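# Turn every valve shut with two robot arms

## Task

Close every valve: each must be rotated until it reaches its stop so that its slot lies crosswise to its pipe. Turning a valve beyond its stop damages it and counts against the result.

## Robot and tools

Robot: two arms, left_arm and right_arm, each ending in a two-finger gripper. In the scene frame the origin sits at table-top height midway between the nominal bases; +z is up, +x points out over the table, and left_arm is on the +y side (this is not the image side). Calibrated bases: left_arm at (+0.030, +0.592, 0) m, right_arm at (-0.009, -0.439, 0) m, both almost unrotated. The fingers point along the gripper's +z axis and close along its y axis. end_effector_position is the centre of the closed pads (pads 38 mm long); closed fingertips reach about 19 mm past it, open ones about 6 mm. A block of varying shape juts up to 12 cm from the last joint toward the gripper's +x and turns with it. A camera stand is fixed behind the arms.

Row layout (shared by execute_actions and move): one flat list of 20 numbers covering both arms, even if only one moves. Order: left dx, dy, dz, rx, ry, rz, left gripper position, force_limit, speed, activate, then the same ten for the right arm. dx..rz are offsets, not poses: they are measured along that arm's own Hand target axes, counted from the Hand target at the start of the action or move (not from the previous row or target), scaled so 1.0 = 0.6 m or 180 degrees; rx, ry, rz form one rotation vector. Range -1 to 1. Sending the same offset twice moves the arm twice. Six zeros mean no new pose for that arm. The gripper numbers are absolute commands, so always resend the values it should keep (a 0 is a real command); activate stays 0.

Gripper numbers: position +1 = fully open (85 mm), about -0.8 = pads touching, -1 = close until blocked. force_limit and speed (both start at +1) set grip strength and finger speed (about 20, 85, 150 mm/s at -1, 0, +1); a slow close at force_limit -1 gives roughly 30 N per pad on a rigid 40 mm object, up to roughly 240 N with fast wide-start closes. New force/speed only apply after the position changes by at least 0.01; to grip softer, open first. Send activate 1 once only when fault reads 7 or 13 (or a result requests it), with nothing touching the fingers' outside; it closes, opens fully and releases.

execute_actions(actions, cameras): actions is a list of actions; each action is a table of up to 15 rows, one row per 1/30 s step; short tables repeat their last row to step 15. An empty list returns state plus all camera images. cameras: list of names (cam_high, cam_left_wrist, cam_right_wrist), ["all"], or []; an unknown name voids the call.

move(target, speed, blend, blocking, cameras): target is one 20-number row or a list of up to 15 rows; every row's offsets count from the same starting Hand targets. Paths are straight lines, grippers turn the short way, all arms finish together; capped at 10 s. speed is the path top speed in m/s (0.002 to 3.2, default 0.25; turning up to twice that in rad/s), one value or one per target. blend in metres rounds corners of a list (0 = stop at each). blocking=false returns after about 0.5 s while the move continues. Paths do not avoid obstacles or the other arm; grippers lag and can overshoot speed, especially near full stretch; avoid paths close to an arm's own base (elbow can swing). The result adds a move: line: done (within 3 mm and 2 degrees), off_target, moving, held or fault, plus limits=paced (pose clipped) or limits=held (steps withheld by a check). Done does not prove contact.

wait(seconds): 0 to 3600, sends nothing new; a running move keeps going and an ending move returns it early. stop(): brakes a running move (needs room; fingers keep moving). zoom_image(camera, region): region [x0, y0, x1, y1] in pixels of that camera's newest image, at most 504 by 504. finished_scene(scene): give the current scene's number; irreversible; the valves must stay shut without the robot.

Results: end_effector_position in metres, end_effector_quat_wxyz, velocities in m/s and rad/s, all in the scene frame (may be off by a few cm). Velocities are omitted when joint velocities read within noise. Hand target is the last commanded pose after clipping; the next offsets start there. The gripper often rests short of it; another execute_actions call (even all zeros) re-requests it, or send the remaining gap as an offset. Orientation commands are clipped to 32 degrees from the measured orientation each step; motion lags commands by about 0.15 s. Gripper readings: object_status 0 moving, 1 blocked while opening, 2 blocked while closing (a grip), 3 at requested spot or pads met. position_measured counts: 3 open, about 78 = 60 mm, 130 = 40 mm, 180 = 20 mm, 230 pads touching. fault 0 normal. Joint torques include non-contact output and drift; positive means toward larger joint angle. Motor temperatures: MOTOR HOT at 70 C, brakes at 85 C for 30 to 60 s.

Cameras: cam_high 672x504 fixed, plus one wrist camera per arm, each 672x504 with the given pinhole+radial calibration; wrist images can lag during motion.

Avoid: arms are stiff, so aiming even slightly beyond a firm contact (like a valve at its stop) can trigger a fault. Torque limits are 293 N m (shoulders), 133 (elbow), 49.8 (wrists); outside force near 150 N also faults, halting the arm for 10 s. Fast contact hits harder; to release a push, command back past the gripper. The clearance check keeps arms apart but not reliably; a press between arms can fail the run. Never over-turn a valve, never slam fixed things, never let anything fall off the table, and avoid high grip or twisting loads on the gripper.

Each tool is called after ">>>" by a JSON object that holds its "api" and its "payload", one argument or row to a line.

## Session

>>> {"api": "execute_actions", "payload": {
  "actions": []
}}

>>> {"api": "zoom_image", "payload": {
  "camera": "cam_high",
  "region": [150, 120, 450, 400]
}}

Scene clock: 0.00 s.
left_arm: end_effector_position=(+1.0662, +0.2520, +0.2410) position_measured=3 object_status=3 fault=0 end_effector_quat_wxyz=(-0.321, +0.476, +0.579, +0.580) | right_arm: end_effector_position=(+0.4685, -0.1814, +0.1613) position_measured=3 object_status=3 fault=0 end_effector_quat_wxyz=(-0.417, +0.827, +0.230, +0.297)
Joint positions: left_arm=[2.437 -0.456 0.586 -0.372 -0.538 -0.169] | right_arm=[2.767 -1.626 2.705 -2.562 -0.497 2.152]
Joint velocities: within noise
Joint torques (N m): no reading
Motor temperatures (°C): left_arm=[29 27 31 36 32 33] | right_arm=[28 25 26 35 39 36]
Hand target: left_arm +1.0662, +0.2520, +0.2410; -0.321, +0.476, +0.579, +0.580 | right_arm +0.4685, -0.1814, +0.1613; -0.417, +0.827, +0.230, +0.297
Tool commands: left_gripper/position=+1.0 left_gripper/force_limit=+1.0 left_gripper/speed=+1.0 left_gripper/activate=+0.0 right_gripper/position=+1.0 right_gripper/force_limit=+1.0 right_gripper/speed=+1.0 right_gripper/activate=+0.0
camera_calibration:
cam_left_wrist: T_world_to_cam=[[0.92204, -0.10742, 0.3719, -1.03448], [0.26939, -0.51185, -0.81574, 0.05427], [0.27799, 0.85233, -0.44301, -0.27752]] pos_world=[1.01636, 0.15319, 0.30605]
cam_right_wrist: T_world_to_cam=[[0.63514, -0.54258, -0.54974, -0.29806], [-0.77205, -0.42445, -0.47306, 0.37482], [0.02334, 0.72488, -0.68848, 0.35488]] pos_world=[0.47041, -0.25988, 0.25778]

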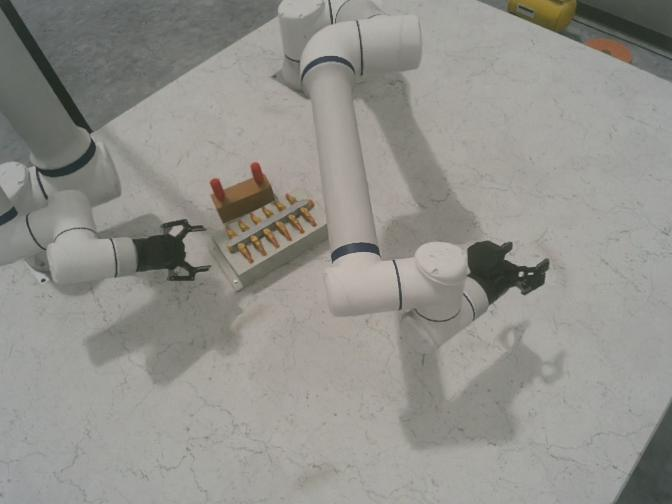

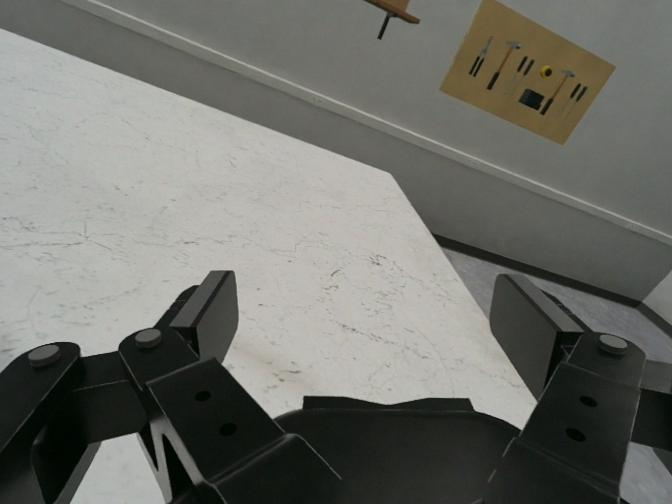

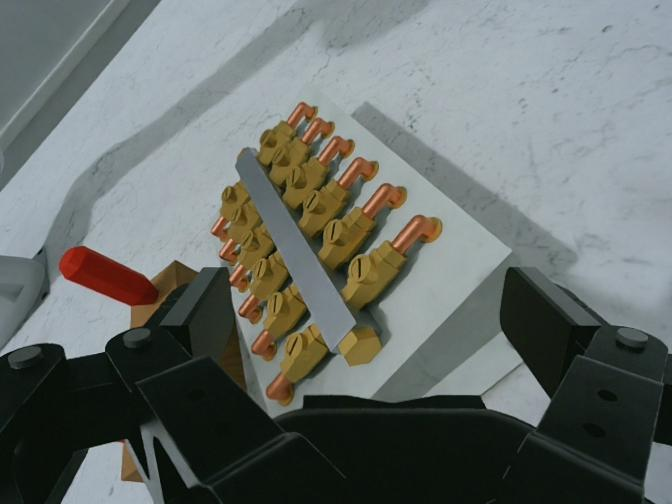

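Scaled by 1.680 from the camera's image (finer frame: 960x720).

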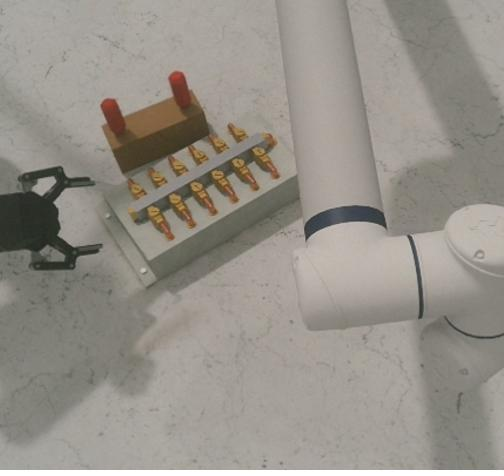

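>>> {"api": "move", "payload": {
  "target": [
    [0.2386,-0.3324,-0.0023,0.0443,-0.2274,0.048,1,1,1,0,0.165,-0.160,-0.172,0,0,0,1,1,1,0],
    [0.4772,-0.6648,-0.0047,0.0887,-0.4547,0.0960,1,1,1,0,0.226,-0.172,-0.070,-0.2512,-0.2339,0.0806,1,1,1,0]
  ],
  "speed": 0.4,
  "blend": [0.03,0],
  "cameras": ["all"]
}}

Scene clock: 4.80 s.
left_arm: end_effector_position=(+0.6000, +0.3502, +0.3594) position_measured=3 object_status=3 fault=0 end_effector_quat_wxyz=(+0.000, +0.766, +0.643, +0.000) | right_arm: end_effector_position=(+0.4883, -0.1418, +0.3311) position_measured=3 object_status=3 fault=0 end_effector_quat_wxyz=(-0.001, +0.991, +0.131, +0.000)
Joint positions: left_arm=[2.453 -1.686 1.983 -1.868 -1.571 1.053] | right_arm=[3.389 -1.743 2.082 -1.911 -1.57 3.107]
Joint torques (N m): left_arm=[17.43 -53.67 -58.11 -9.84 -2.15 3.71] | right_arm=[10.48 -20.71 -60.89 -0.59 -1.53 0.92]
Hand target: left_arm +0.5999, +0.3502, +0.3595; +0.001, +0.766, +0.643, +0.000 | right_arm +0.4883, -0.1418, +0.3311; +0.000, +0.991, +0.131, +0.000
Off the commanded pose: left_arm 0.000 m, 0 deg | right_arm 0.000 m, 0 deg.
move: done
cam_left_wrist: T_world_to_cam=[[0.9862, -0.16491, -0.01497, -0.51748], [-0.14922, -0.92429, 0.35131, 0.30275], [-0.07177, -0.34423, -0.93614, 0.62703]] pos_world=[0.60052, 0.41033, 0.47288]
cam_right_wrist: T_world_to_cam=[[0.26698, -0.9637, -0.00313, -0.25673], [-0.89994, -0.25047, 0.35689, 0.2996], [-0.34472, -0.09246, -0.93414, 0.58781]] pos_world=[0.54079, -0.11802, 0.44137]

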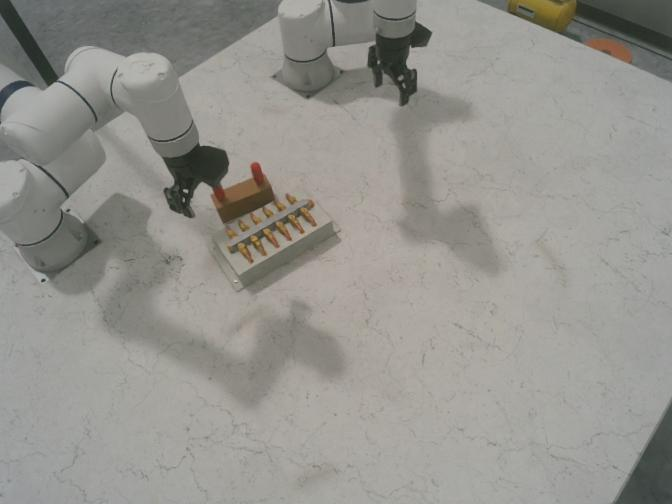

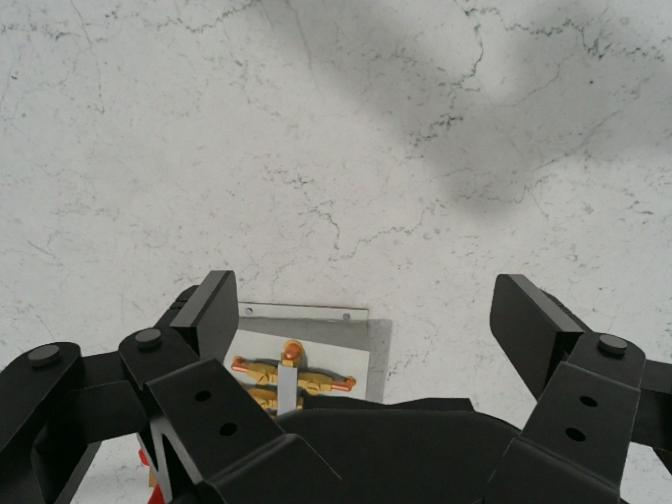

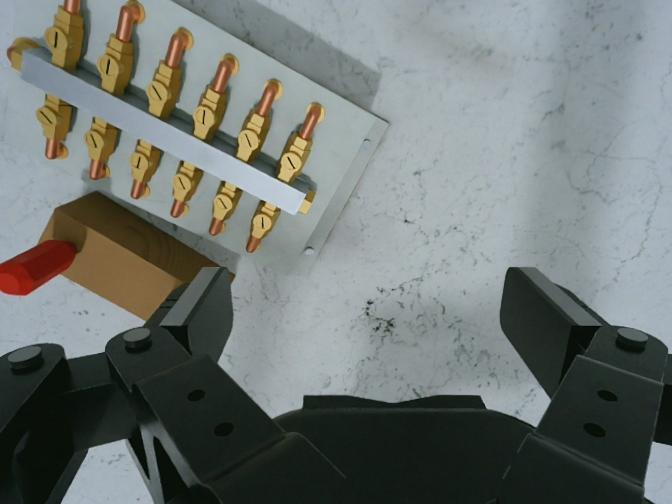

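>>> {"api": "move", "payload": {
  "target": [
    [-0.062,-0.158,0,0,0,0.5556,1,1,1,0,0.055,-0.12,0.0,0,0,-0.4861,1,1,1,0],
    [-0.224,-0.1975,0.2707,-0.5838,0.0510,0.7555,1,1,1,0,0.1107,-0.241,0.052,0,0,-0.9722,1,1,1,0]
  ],
  "speed": 0.5,
  "blend": [0.02,0],
  "cameras": ["all"]
}}

>>> {"api": "zoom_image", "payload": {
  "camera": "cam_right_wrist",
  "region": [200, 0, 600, 300]
}}

Scene clock: 10.60 s.
left_arm: end_effector_position=(+0.4600, +0.2382, +0.1971) position_measured=3 object_status=3 fault=0 end_effector_quat_wxyz=(+0.432, +0.559, -0.560, +0.433) | right_arm: end_effector_position=(+0.5149, +0.0151, +0.3000) position_measured=3 object_status=3 fault=0 end_effector_quat_wxyz=(+0.000, -0.087, +0.996, +0.000)
Joint positions: left_arm=[2.533 -1.056 2.54 -4.201 -2.485 3.486] | right_arm=[3.617 -1.523 1.937 -1.985 -1.57 0.281]
Joint torques (N m): left_arm=[16.89 -30.16 -31.76 -8.53 -2.65 -2.35] | right_arm=[11.91 -41.17 -58.78 -11.19 2.65 -2.8]
Hand target: left_arm +0.4600, +0.2382, +0.1971; +0.432, +0.559, -0.559, +0.433 | right_arm +0.5149, +0.0151, +0.3000; +0.000, -0.087, +0.996, +0.000
Off the commanded pose: left_arm 0.000 m, 0 deg | right_arm 0.000 m, 0 deg.
move: done
cam_left_wrist: T_world_to_cam=[[-0.99984, -0.01735, 0.00365, 0.47444], [-0.01296, 0.57503, -0.81803, 0.04608], [0.0121, -0.81795, -0.57517, 0.42958]] pos_world=[0.46976, 0.33311, 0.28304]
cam_right_wrist: T_world_to_cam=[[-0.1817, 0.98335, -0.00138, 0.0884], [0.91841, 0.1702, 0.35715, -0.56882], [0.35144, 0.06363, -0.93405, 0.2216]] pos_world=[0.46059, -0.00422, 0.41027]

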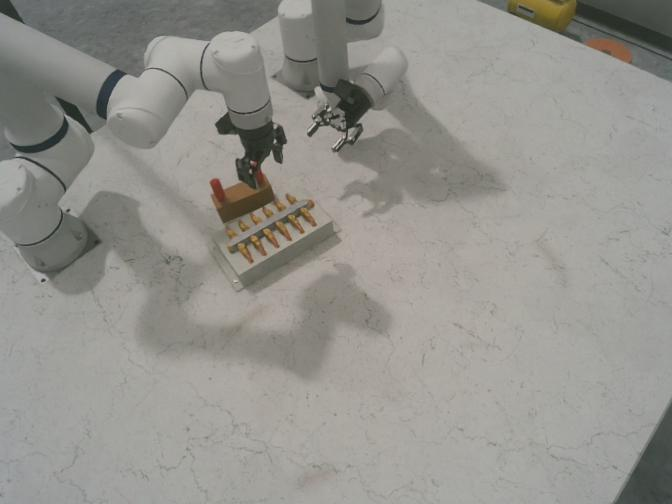

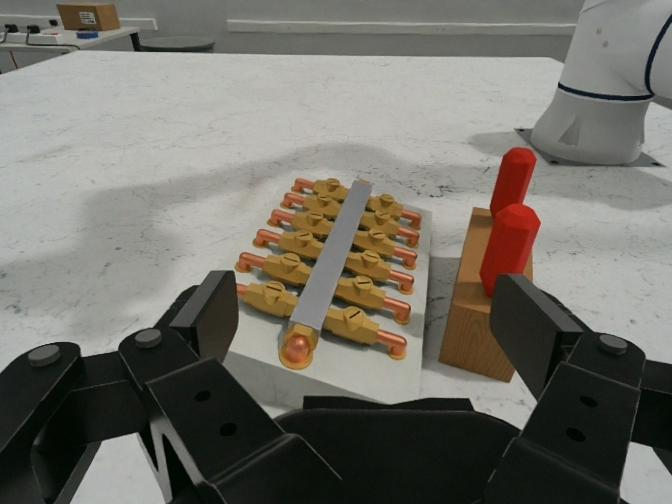

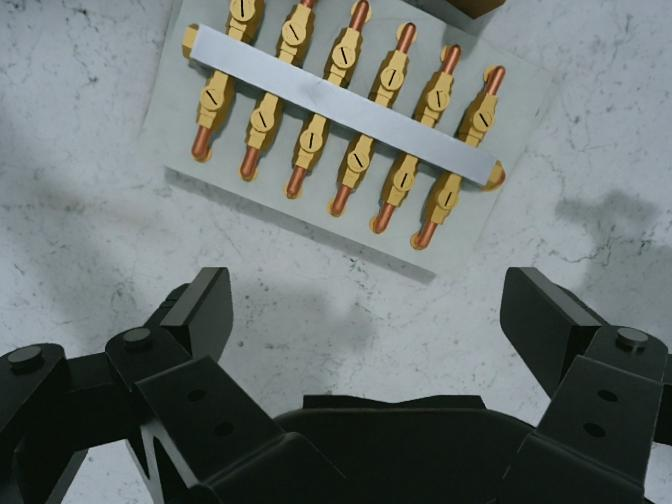

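Scaled by 1.260 from the camera's image (finer frame: 960x720).

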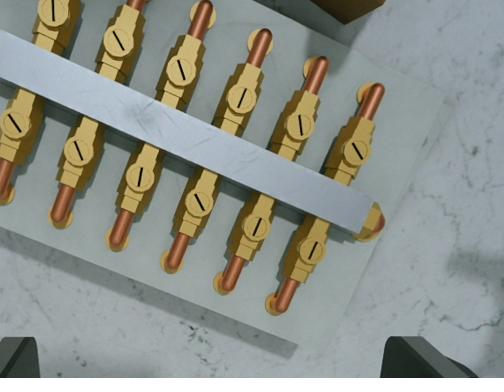

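>>> {"api": "move", "payload": {
  "target": [0,0,0,0,0,0,1,1,1,0,0.2665,0.0725,-0.1,0,0,0,1,1,1,0],
  "speed": 0.4,
  "cameras": ["cam_right_wrist"]
}}

>>> {"api": "zoom_image", "payload": {
  "camera": "cam_right_wrist",
  "region": [200, 0, 560, 270]
}}

Scene clock: 12.70 s.
left_arm: end_effector_position=(+0.4600, +0.2382, +0.1971) position_measured=3 object_status=3 fault=0 end_effector_quat_wxyz=(+0.432, +0.559, -0.559, +0.433) | right_arm: end_effector_position=(+0.3502, +0.0300, +0.3600) position_measured=3 object_status=3 fault=0 end_effector_quat_wxyz=(+0.000, -0.087, +0.996, +0.000)
Joint positions: left_arm=[2.533 -1.056 2.54 -4.201 -2.485 3.486] | right_arm=[3.774 -1.738 2.025 -1.858 -1.57 0.437]
Joint torques (N m): left_arm=[12.59 -28.2 -30.97 -8.44 -2.46 -2.21] | right_arm=[7.63 -46.12 -45.01 -0.53 -1.92 0.99]
Hand target: left_arm +0.4600, +0.2382, +0.1971; +0.432, +0.559, -0.559, +0.433 | right_arm +0.3499, +0.0300, +0.3601; +0.000, -0.087, +0.996, +0.000
Off the commanded pose: left_arm 0.000 m, 0 deg | right_arm 0.000 m, 0 deg.
move: done
cam_right_wrist: T_world_to_cam=[[-0.1818, 0.98334, -0.0014, 0.04393], [0.91844, 0.1703, 0.35703, -0.44135], [0.35132, 0.06362, -0.93409, 0.33458]] pos_world=[0.29579, 0.01068, 0.47017]

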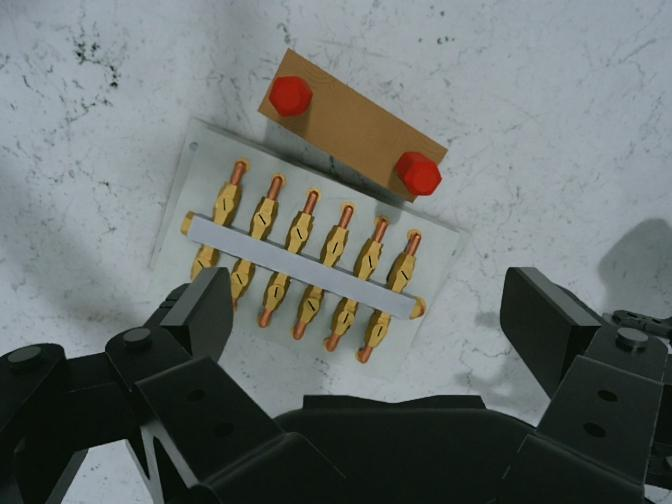

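Scaled by 1.400 from the camera's image (finer frame: 960x720).

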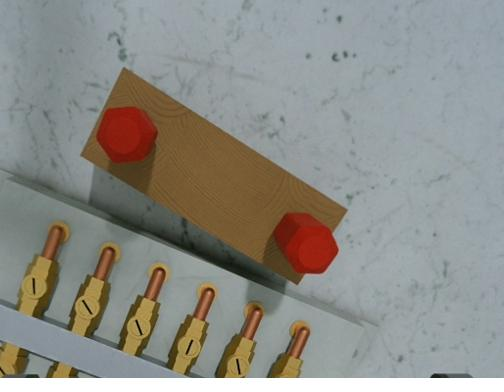

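>>> {"api": "zoom_image", "payload": {
  "camera": "cam_right_wrist",
  "region": [250, 50, 340, 140]
}}

>>> {"api": "zoom_image", "payload": {
  "camera": "cam_right_wrist",
  "region": [370, 130, 460, 220]
}}

>>> {"api": "zoom_image", "payload": {
  "camera": "cam_right_wrist",
  "region": [180, 150, 440, 370]
}}

Scaled by 5.600 from the camera's image (finer frame: 960x720).

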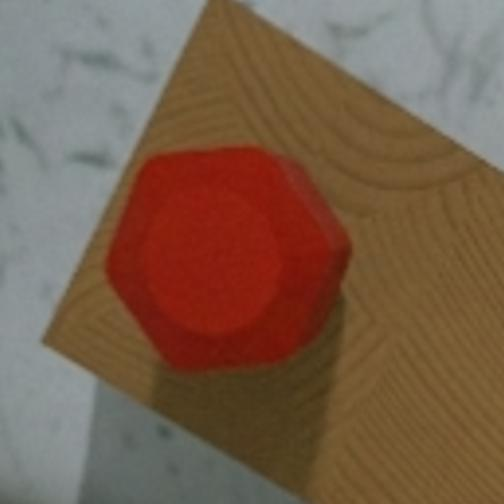

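Scaled by 5.600 from the camera's image (finer frame: 960x720).

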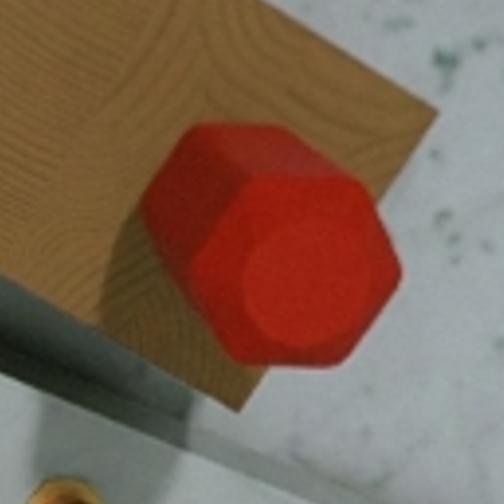

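Scaled by 1.938 from the camera's image (finer frame: 960x720).

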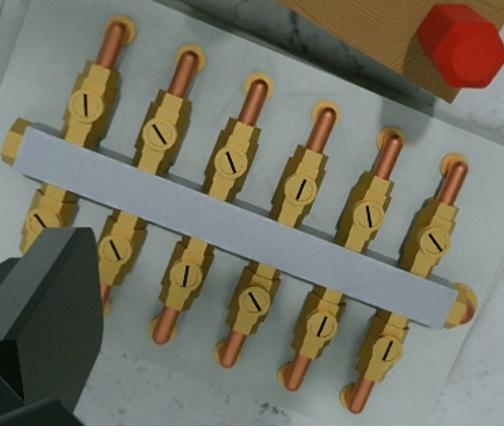

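>>> {"api": "move", "payload": {
  "target": [
    [0,0,0,0,0,0,1,1,1,0,0.0869,-0.0725,0.1775,0,0,0.1667,0.3,1,-0.5,0]
  ],
  "speed": [0.3],
  "cameras": ["cam_right_wrist"]
}}

Scene clock: 15.23 s.
left_arm: end_effector_position=(+0.4600, +0.2382, +0.1971) position_measured=3 object_status=3 fault=0 end_effector_quat_wxyz=(+0.432, +0.559, -0.559, +0.433) | right_arm: end_effector_position=(+0.3062, -0.0218, +0.2536) position_measured=91 object_status=3 fault=0 end_effector_quat_wxyz=(+0.000, +0.173, +0.985, +0.000)
Joint positions: left_arm=[2.533 -1.056 2.54 -4.201 -2.485 3.486] | right_arm=[3.74 -1.789 2.266 -2.048 -1.57 0.926]
Joint torques (N m): left_arm=[5.81 -28.09 -30.51 -7.98 -0.04 -1.79] | right_arm=[-13.62 -38.08 -40.86 -11.39 -2.12 1.53]
Hand target: left_arm +0.4600, +0.2382, +0.1971; +0.432, +0.559, -0.559, +0.433 | right_arm +0.3061, -0.0218, +0.2535; +0.000, +0.173, +0.985, +0.000
Off the commanded pose: left_arm 0.000 m, 0 deg | right_arm 0.000 m, 0 deg.
move: done
cam_right_wrist: T_world_to_cam=[[0.33401, 0.94257, -0.00158, -0.07201], [0.88073, -0.3115, 0.35676, -0.35306], [0.33578, -0.12055, -0.93419, 0.25479]] pos_world=[0.24945, -0.01138, 0.36387]

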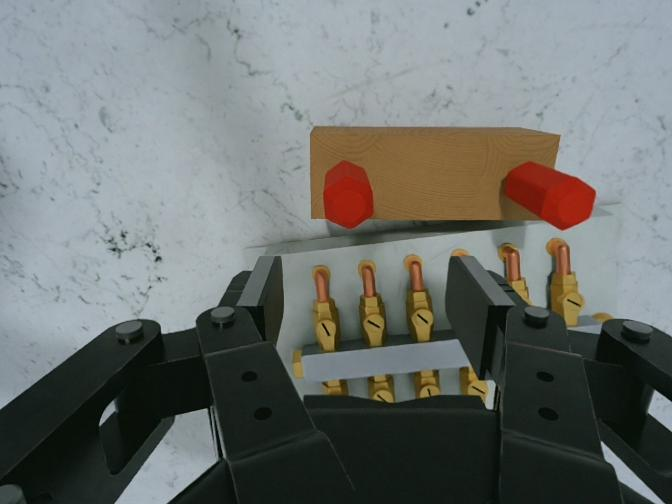

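>>> {"api": "move", "payload": {
  "target": [
    [0,0,0,0,0,0,1,1,1,0,0.001,-0.0025,0.2258,0,0,0,0.3,1,-0.5,0],
    [0,0,0,0,0,0,1,1,1,0,0.001,-0.0025,0.2258,0,0,0,-1,0,-1,0]
  ],
  "speed": 0.15
}}

>>> {"api": "wait", "payload": {
  "seconds": 0.3,
  "cameras": ["cam_right_wrist","cam_left_wrist"]
}}

Scene clock: 19.03 s.
left_arm: end_effector_position=(+0.4600, +0.2382, +0.1971) position_measured=3 object_status=3 fault=0 end_effector_quat_wxyz=(+0.432, +0.559, -0.559, +0.433) | right_arm: end_effector_position=(+0.3050, -0.0229, +0.1181) position_measured=164 object_status=0 fault=0 end_effector_quat_wxyz=(+0.000, +0.173, +0.985, +0.000)
Joint positions: left_arm=[2.533 -1.056 2.54 -4.201 -2.485 3.486] | right_arm=[3.739 -1.609 2.414 -2.377 -1.57 0.926]
Joint torques (N m): left_arm=[-1.78 -30.5 -31.86 -8.29 -0.41 -1.48] | right_arm=[7.73 -24 -31.53 -9.04 -1.74 0.85]
Hand target: left_arm +0.4600, +0.2382, +0.1971; +0.432, +0.559, -0.559, +0.433 | right_arm +0.3050, -0.0229, +0.1181; +0.000, +0.173, +0.985, +0.000
Off the commanded pose: left_arm 0.000 m, 0 deg | right_arm 0.000 m, 0 deg.
move: done

Scene clock: 19.33 s.
left_arm: end_effector_position=(+0.4600, +0.2382, +0.1971) position_measured=3 object_status=3 fault=0 end_effector_quat_wxyz=(+0.432, +0.559, -0.559, +0.433) | right_arm: end_effector_position=(+0.3050, -0.0229, +0.1181) position_measured=164 object_status=2 fault=0 end_effector_quat_wxyz=(+0.000, +0.173, +0.985, +0.000)
Joint positions: left_arm=[2.533 -1.056 2.54 -4.201 -2.485 3.486] | right_arm=[3.739 -1.609 2.414 -2.377 -1.57 0.926]
Joint torques (N m): left_arm=[-2.87 -29.73 -31.41 -8.35 -0.6 -2.07] | right_arm=[8.41 -22.84 -32.06 -7.72 -1.31 1.09]
Hand target: left_arm +0.4600, +0.2382, +0.1971; +0.432, +0.559, -0.559, +0.433 | right_arm +0.3050, -0.0229, +0.1181; +0.000, +0.173, +0.985, +0.000
Tool commands: left_gripper/position=+1.0 left_gripper/force_limit=+1.0 left_gripper/speed=+1.0 left_gripper/activate=+0.0 right_gripper/position=-1.0 right_gripper/force_limit=+0.0 right_gripper/speed=-1.0 right_gripper/activate=+0.0
Off the commanded pose: left_arm 0.000 m, 0 deg | right_arm 0.000 m, 0 deg.
wait: 0.30 s; at rest by 0.17 s
cam_left_wrist: T_world_to_cam=[[-0.99984, -0.01735, 0.00365, 0.47444], [-0.01296, 0.57485, -0.81815, 0.04604], [0.0121, -0.81807, -0.57499, 0.42959]] pos_world=[0.46976, 0.33321, 0.28294]
cam_right_wrist: T_world_to_cam=[[0.33432, 0.94246, -0.00156, -0.0709], [0.88062, -0.31179, 0.35679, -0.30407], [0.33578, -0.12065, -0.93418, 0.12844]] pos_world=[0.24835, -0.01248, 0.22837]
Images, in order (width x height): cam_left_wrist 672x504, cam_right_wrist 672x504.

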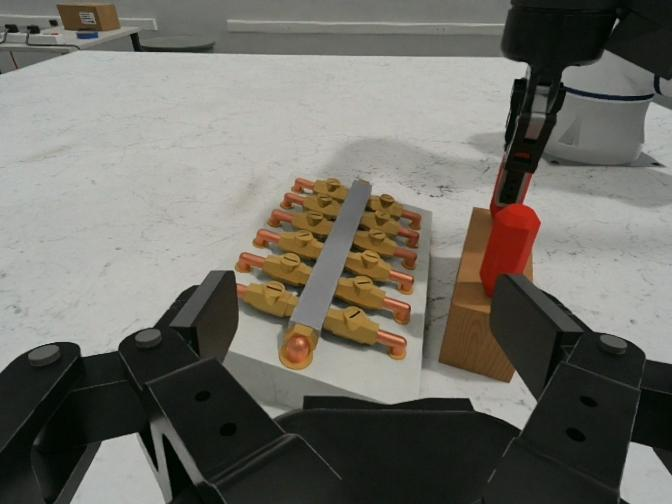

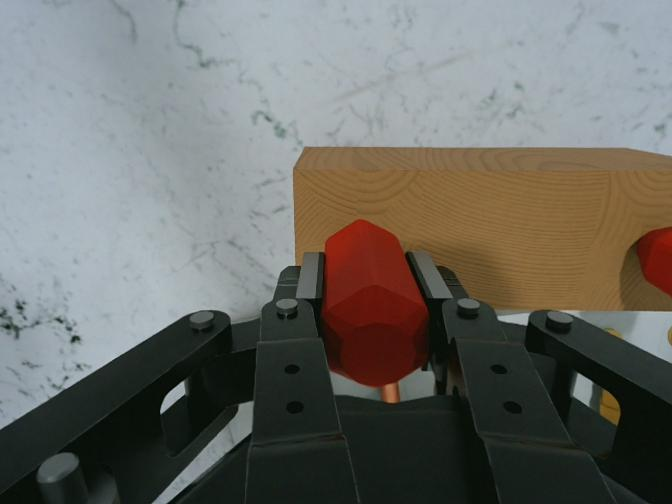

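>>> {"api": "move", "payload": {
  "target": [
    [0,0,0,0,0,0,1,1,1,0,0,0,-0.25,0,0,0,-1,0,-1,0],
    [0,0,0,0,0,0,1,1,1,0,0,0,-0.25,0,0,0,-0.97,0.6,-1,0],
    [0,0,0,0,0,0,1,1,1,0,-0.214,0.1187,-0.25,0,0,0,-0.97,0.6,-1,0]
  ],
  "speed": [0.12,0.1,0.3],
  "cameras": ["cam_right_wrist","cam_left_wrist"]
}}

>>> {"api": "zoom_image", "payload": {
  "camera": "cam_left_wrist",
  "region": [330, 60, 430, 160]
}}

>>> {"api": "zoom_image", "payload": {
  "camera": "cam_right_wrist",
  "region": [310, 160, 410, 240]
}}

Scene clock: 23.00 s.
left_arm: end_effector_position=(+0.4600, +0.2382, +0.1971) position_measured=3 object_status=3 fault=0 end_effector_quat_wxyz=(+0.432, +0.559, -0.559, +0.433) | right_arm: end_effector_position=(+0.4498, +0.0000, +0.2681) position_measured=165 object_status=2 fault=0 end_effector_quat_wxyz=(+0.000, +0.173, +0.985, +0.000)
Joint positions: left_arm=[2.533 -1.056 2.54 -4.201 -2.485 3.486] | right_arm=[3.642 -1.596 2.073 -2.048 -1.57 0.829]
Joint torques (N m): left_arm=[-7.98 -29.09 -30.25 -8.26 0.14 -2.07] | right_arm=[-15.73 -33.93 -58.26 -11.31 2.08 -2.43]
Hand target: left_arm +0.4600, +0.2382, +0.1971; +0.432, +0.559, -0.559, +0.433 | right_arm +0.4501, +0.0000, +0.2680; +0.000, +0.173, +0.985, +0.000
Off the commanded pose: left_arm 0.000 m, 0 deg | right_arm 0.000 m, 0 deg.
move: done
cam_left_wrist: T_world_to_cam=[[-0.99984, -0.01735, 0.00365, 0.47444], [-0.01296, 0.57485, -0.81815, 0.04609], [0.0121, -0.81807, -0.57499, 0.42951]] pos_world=[0.46976, 0.33311, 0.28294]
cam_right_wrist: T_world_to_cam=[[0.33435, 0.94245, -0.00155, -0.14068], [0.88061, -0.31182, 0.35679, -0.47796], [0.33578, -0.12065, -0.93418, 0.22271]] pos_world=[0.39315, 0.01042, 0.37837]
Images, in order (width x height): cam_left_wrist 672x504, cam_right_wrist 672x504.

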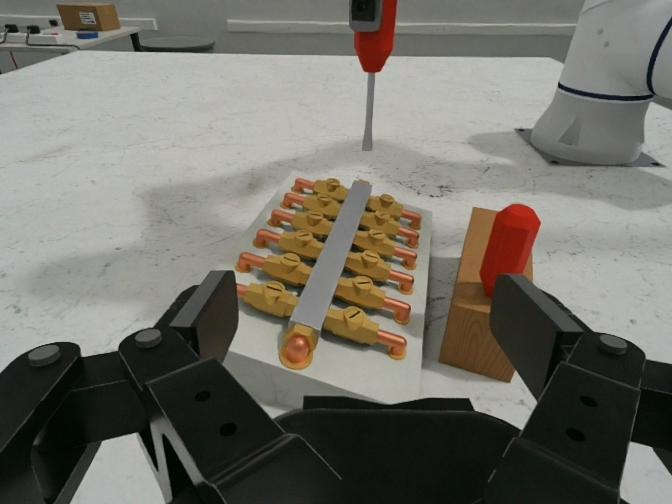

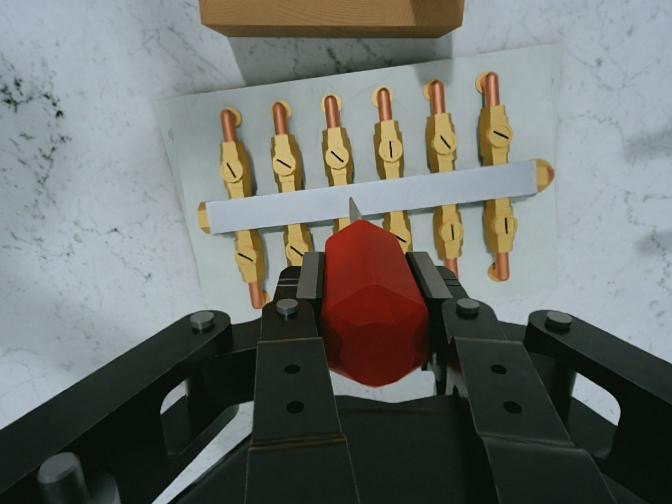

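Scaled by 5.040 from the camera's image (finer frame: 960x720).

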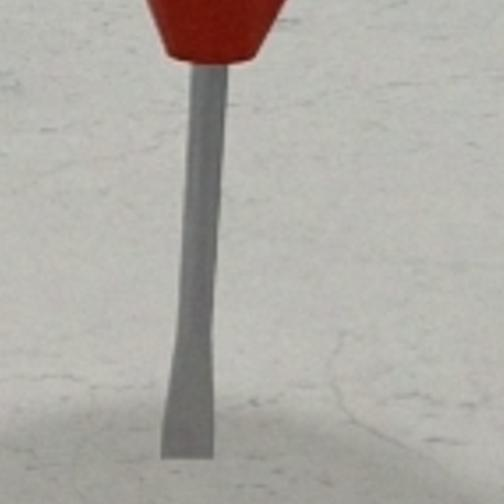

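Scaled by 5.040 from the camera's image (finer frame: 960x720).

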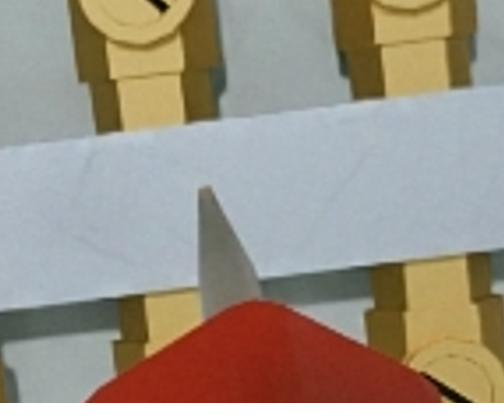

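>>> {"api": "move", "payload": {
  "target": [
    [0,0,0,0,0,0,1,1,1,0,0.0187,-0.0168,0.1417,0,0,-0.0306,-0.97,0.6,-1,0]
  ],
  "speed": [0.2],
  "cameras": ["cam_right_wrist","cam_left_wrist"]
}}

>>> {"api": "zoom_image", "payload": {
  "camera": "cam_right_wrist",
  "region": [326, 170, 376, 220]
}}

>>> {"api": "zoom_image", "payload": {
  "camera": "cam_left_wrist",
  "region": [350, 180, 410, 240]
}}

Scene clock: 25.23 s.
left_arm: end_effector_position=(+0.4600, +0.2382, +0.1971) position_measured=3 object_status=3 fault=0 end_effector_quat_wxyz=(+0.432, +0.559, -0.559, +0.433) | right_arm: end_effector_position=(+0.4361, -0.0055, +0.1831) position_measured=165 object_status=2 fault=0 end_effector_quat_wxyz=(+0.000, +0.126, +0.992, +0.000)
Joint positions: left_arm=[2.533 -1.056 2.54 -4.201 -2.485 3.486] | right_arm=[3.644 -1.532 2.185 -2.223 -1.57 0.735]
Joint torques (N m): left_arm=[-12.62 -32.52 -30.2 -8.43 -0.37 -2.19] | right_arm=[11.16 -32.84 -36.94 -11.38 2.58 -2.59]
Hand target: left_arm +0.4600, +0.2382, +0.1971; +0.432, +0.559, -0.559, +0.433 | right_arm +0.4361, -0.0055, +0.1830; +0.000, +0.126, +0.992, +0.000
Off the commanded pose: left_arm 0.000 m, 0 deg | right_arm 0.000 m, 0 deg.
move: done
cam_left_wrist: T_world_to_cam=[[-0.99984, -0.01735, 0.00365, 0.47444], [-0.01296, 0.57485, -0.81815, 0.04609], [0.0121, -0.81807, -0.57499, 0.42951]] pos_world=[0.46976, 0.33311, 0.28294]
cam_right_wrist: T_world_to_cam=[[0.24247, 0.97016, -0.00154, -0.09079], [0.90641, -0.22598, 0.35686, -0.44808], [0.34586, -0.08792, -0.93416, 0.14302]] pos_world=[0.3787, -0.0006, 0.29337]
Images, in order (width x height): cam_left_wrist 672x504, cam_right_wrist 672x504.

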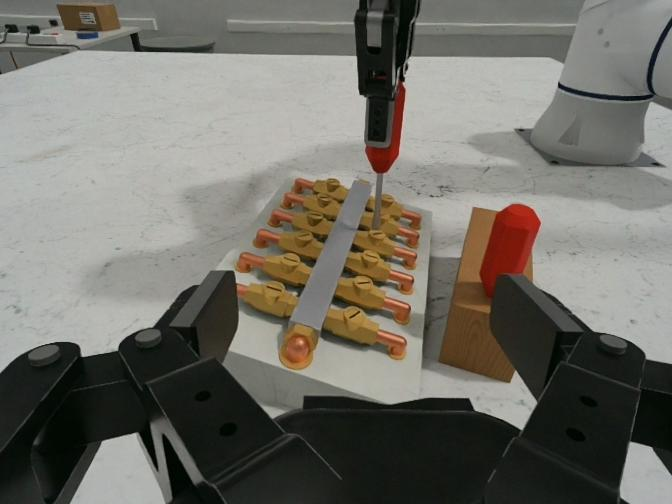

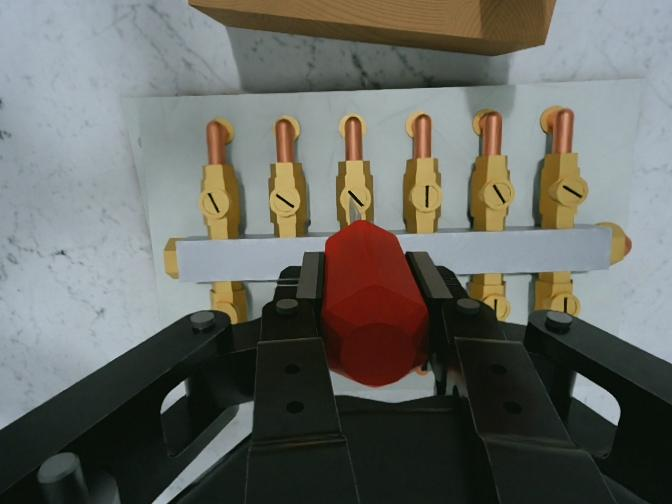

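Scaled by 10.080 from the camera's image (finer frame: 960x720).

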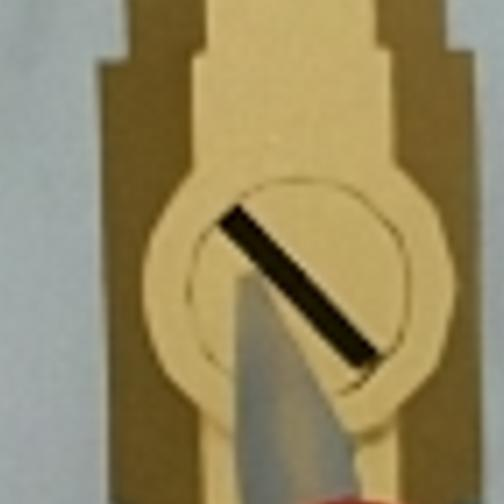

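Scaled by 8.400 from the camera's image (finer frame: 960x720).

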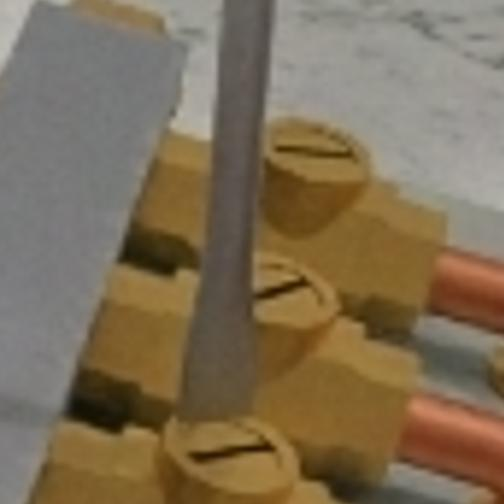

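>>> {"api": "move", "payload": {
  "target": [
    [0,0,0,0,0,0,1,1,1,0,-0.0007,0.0027,0.0108,0,0,-0.0417,-0.97,0.6,-1,0]
  ],
  "speed": [0.1],
  "cameras": ["cam_right_wrist","cam_left_wrist"]
}}

>>> {"api": "zoom_image", "payload": {
  "camera": "cam_right_wrist",
  "region": [336, 188, 366, 218]
}}

>>> {"api": "zoom_image", "payload": {
  "camera": "cam_left_wrist",
  "region": [362, 218, 392, 248]
}}

Scene clock: 26.83 s.
left_arm: end_effector_position=(+0.4600, +0.2382, +0.1971) position_measured=3 object_status=3 fault=0 end_effector_quat_wxyz=(+0.432, +0.559, -0.559, +0.433) | right_arm: end_effector_position=(+0.4369, -0.0041, +0.1765) position_measured=165 object_status=2 fault=0 end_effector_quat_wxyz=(+0.000, +0.061, +0.998, +0.000)
Joint positions: left_arm=[2.533 -1.056 2.54 -4.201 -2.485 3.486] | right_arm=[3.646 -1.522 2.188 -2.237 -1.57 0.606]
Joint torques (N m): left_arm=[-7.69 -30.59 -31.47 -7.6 -0.13 -1.82] | right_arm=[15.82 31.47 19.6 1.57 6.81 -2.34]
Hand target: left_arm +0.4600, +0.2382, +0.1971; +0.432, +0.559, -0.559, +0.433 | right_arm +0.4369, -0.0041, +0.1765; +0.000, +0.061, +0.998, +0.000
Off the commanded pose: left_arm 0.000 m, 0 deg | right_arm 0.000 m, 0 deg.
move: done
cam_left_wrist: T_world_to_cam=[[-0.99984, -0.01735, 0.00365, 0.47444], [-0.01296, 0.57485, -0.81815, 0.04609], [0.0121, -0.81807, -0.57499, 0.42951]] pos_world=[0.46976, 0.33311, 0.28294]
cam_right_wrist: T_world_to_cam=[[0.11387, 0.9935, -0.0015, -0.03619], [0.92813, -0.10584, 0.35689, -0.45501], [0.35441, -0.04203, -0.93415, 0.1332]] pos_world=[0.37922, -0.0066, 0.28677]
Images, in order (width x height): cam_left_wrist 672x504, cam_right_wrist 672x504.

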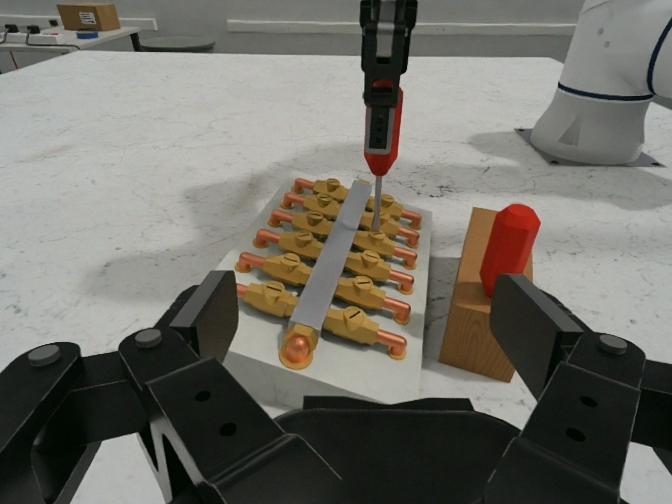

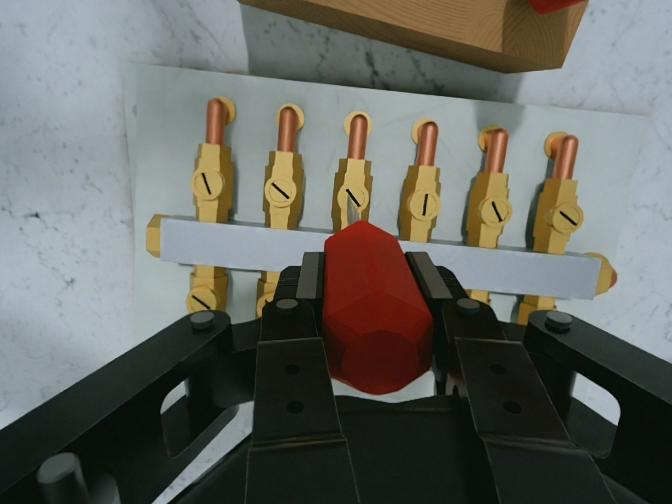

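Scaled by 16.800 from the camera's image (finer frame: 960x720).

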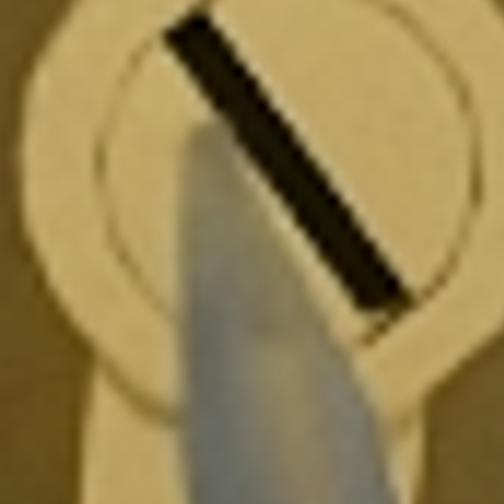

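Scaled by 16.800 from the camera's image (finer frame: 960x720).

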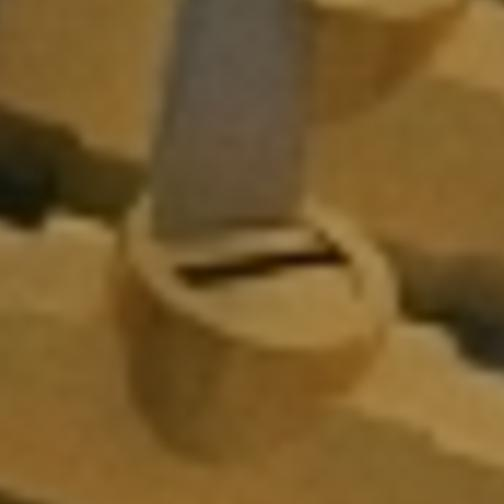

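>>> {"api": "move", "payload": {
  "target": [
    [0,0,0,0,0,0,1,1,1,0,0,0,-0.0125,0,0,0,-0.97,0.6,-1,0]
  ],
  "speed": [0.05],
  "cameras": ["cam_right_wrist","cam_left_wrist"]
}}

>>> {"api": "zoom_image", "payload": {
  "camera": "cam_right_wrist",
  "region": [326, 170, 376, 220]
}}

>>> {"api": "zoom_image", "payload": {
  "camera": "cam_left_wrist",
  "region": [362, 208, 392, 238]
}}

Scene clock: 27.60 s.
left_arm: end_effector_position=(+0.4600, +0.2382, +0.1971) position_measured=3 object_status=3 fault=0 end_effector_quat_wxyz=(+0.432, +0.559, -0.559, +0.433) | right_arm: end_effector_position=(+0.4368, -0.0041, +0.1839) position_measured=165 object_status=2 fault=0 end_effector_quat_wxyz=(+0.000, +0.061, +0.998, +0.000)
Joint positions: left_arm=[2.533 -1.056 2.54 -4.201 -2.485 3.486] | right_arm=[3.646 -1.53 2.181 -2.222 -1.57 0.606]
Joint torques (N m): left_arm=[-6.37 -31.26 -30.61 -8.07 -0.24 -1.1] | right_arm=[-4.97 -59.22 -53.23 -1.15 -2.01 -2.89]
Hand target: left_arm +0.4600, +0.2382, +0.1971; +0.432, +0.559, -0.559, +0.433 | right_arm +0.4369, -0.0041, +0.1840; +0.000, +0.061, +0.998, +0.000
Off the commanded pose: left_arm 0.000 m, 0 deg | right_arm 0.000 m, 0 deg.
move: done
cam_left_wrist: T_world_to_cam=[[-0.99984, -0.01735, 0.00365, 0.47444], [-0.01296, 0.57485, -0.81815, 0.04609], [0.0121, -0.81807, -0.57499, 0.42951]] pos_world=[0.46976, 0.33311, 0.28294]
cam_right_wrist: T_world_to_cam=[[0.11343, 0.99355, -0.00145, -0.03603], [0.92818, -0.10544, 0.35687, -0.45763], [0.35441, -0.04183, -0.93415, 0.14002]] pos_world=[0.37922, -0.0066, 0.29407]
Images, in order (width x height): cam_left_wrist 672x504, cam_right_wrist 672x504.

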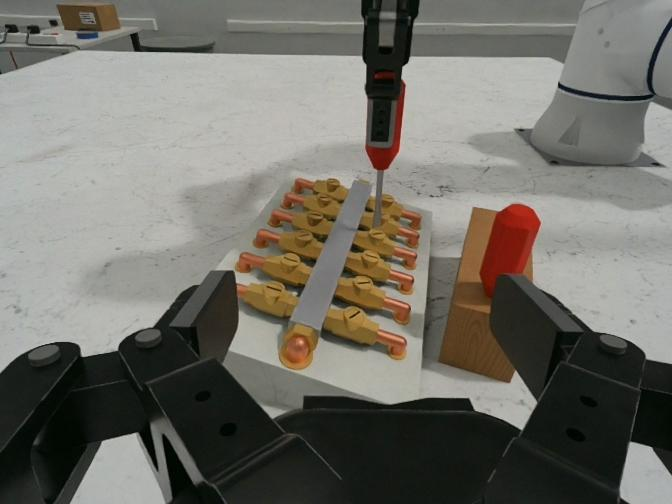

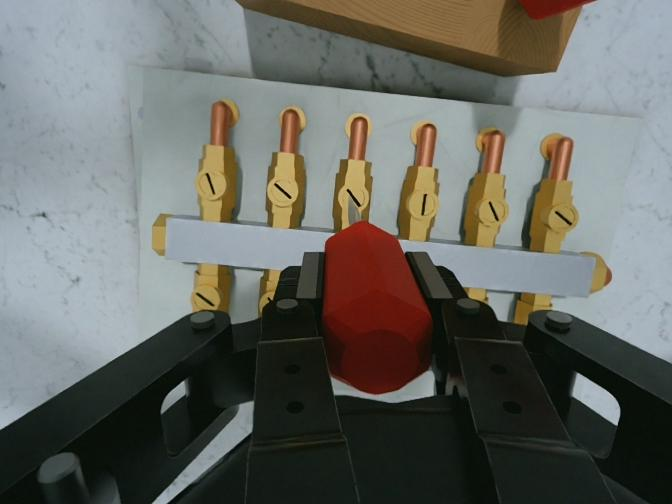

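Scaled by 10.080 from the camera's image (finer frame: 960x720).

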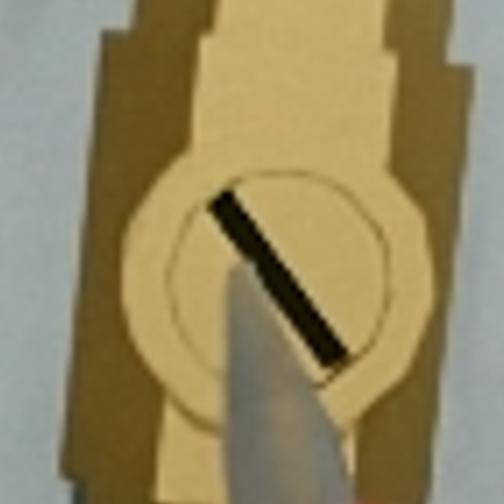

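Scaled by 16.800 from the camera's image (finer frame: 960x720).

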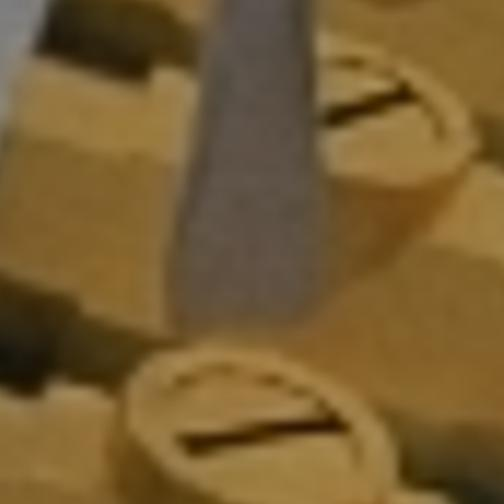

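>>> {"api": "move", "payload": {
  "target": [
    [0,0,0,0,0,0,1,1,1,0,0,0,0.0108,0,0,0,-0.97,0.6,-1,0]
  ],
  "speed": [0.04],
  "cameras": ["cam_right_wrist","cam_left_wrist"]
}}

>>> {"api": "zoom_image", "payload": {
  "camera": "cam_right_wrist",
  "region": [336, 188, 366, 218]
}}

>>> {"api": "zoom_image", "payload": {
  "camera": "cam_left_wrist",
  "region": [362, 213, 392, 243]
}}

Scene clock: 29.63 s.
left_arm: end_effector_position=(+0.4600, +0.2382, +0.1971) position_measured=3 object_status=3 fault=0 end_effector_quat_wxyz=(+0.432, +0.559, -0.559, +0.433) | right_arm: end_effector_position=(+0.4369, -0.0041, +0.1777) position_measured=165 object_status=2 fault=0 end_effector_quat_wxyz=(+0.000, +0.061, +0.998, +0.000)
Joint positions: left_arm=[2.533 -1.056 2.54 -4.201 -2.485 3.486] | right_arm=[3.646 -1.523 2.187 -2.235 -1.57 0.606]
Joint torques (N m): left_arm=[-8.95 -31.28 -29.67 -7.9 -0.62 -2.06] | right_arm=[-7.31 -35.68 -36.09 -11.2 -1.96 -2.96]
Hand target: left_arm +0.4600, +0.2382, +0.1971; +0.432, +0.559, -0.559, +0.433 | right_arm +0.4369, -0.0041, +0.1776; +0.000, +0.061, +0.998, +0.000
Off the commanded pose: left_arm 0.000 m, 0 deg | right_arm 0.000 m, 0 deg.
move: done
cam_left_wrist: T_world_to_cam=[[-0.99984, -0.01735, 0.00365, 0.47444], [-0.01296, 0.57485, -0.81815, 0.04609], [0.0121, -0.81807, -0.57499, 0.42951]] pos_world=[0.46976, 0.33311, 0.28294]
cam_right_wrist: T_world_to_cam=[[0.11352, 0.99353, -0.00141, -0.03609], [0.92814, -0.10554, 0.35696, -0.45555], [0.3545, -0.04183, -0.93412, 0.13425]] pos_world=[0.37933, -0.0066, 0.28797]
Images, in order (width x height): cam_left_wrist 672x504, cam_right_wrist 672x504.

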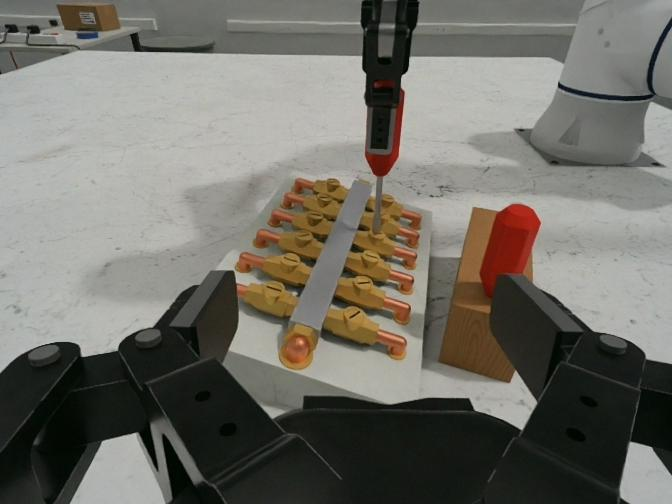

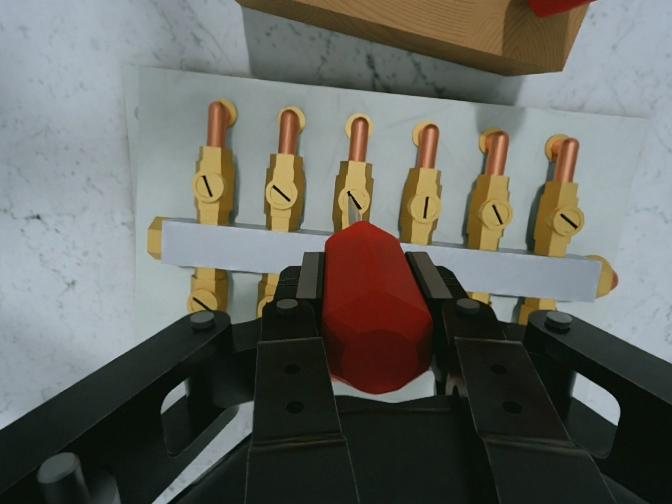

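Scaled by 16.800 from the camera's image (finer frame: 960x720).

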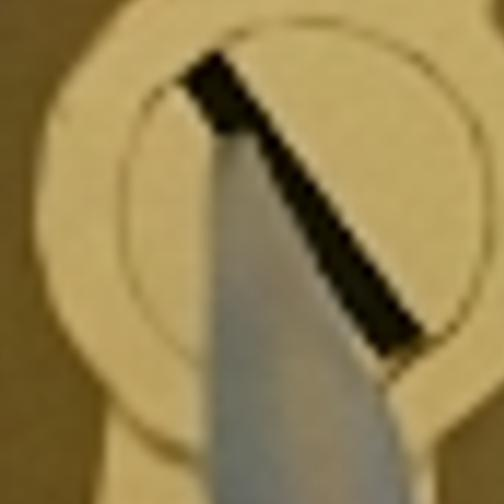

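Scaled by 16.800 from the camera's image (finer frame: 960x720).

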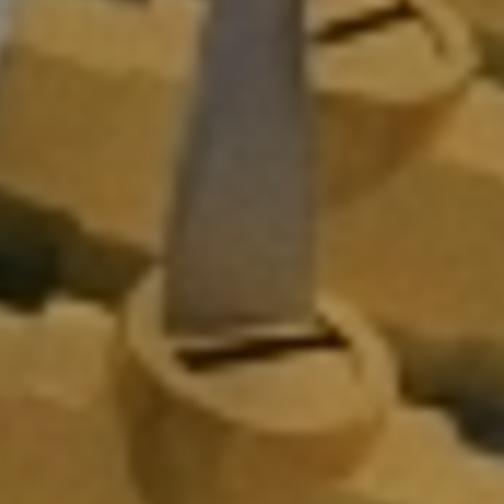

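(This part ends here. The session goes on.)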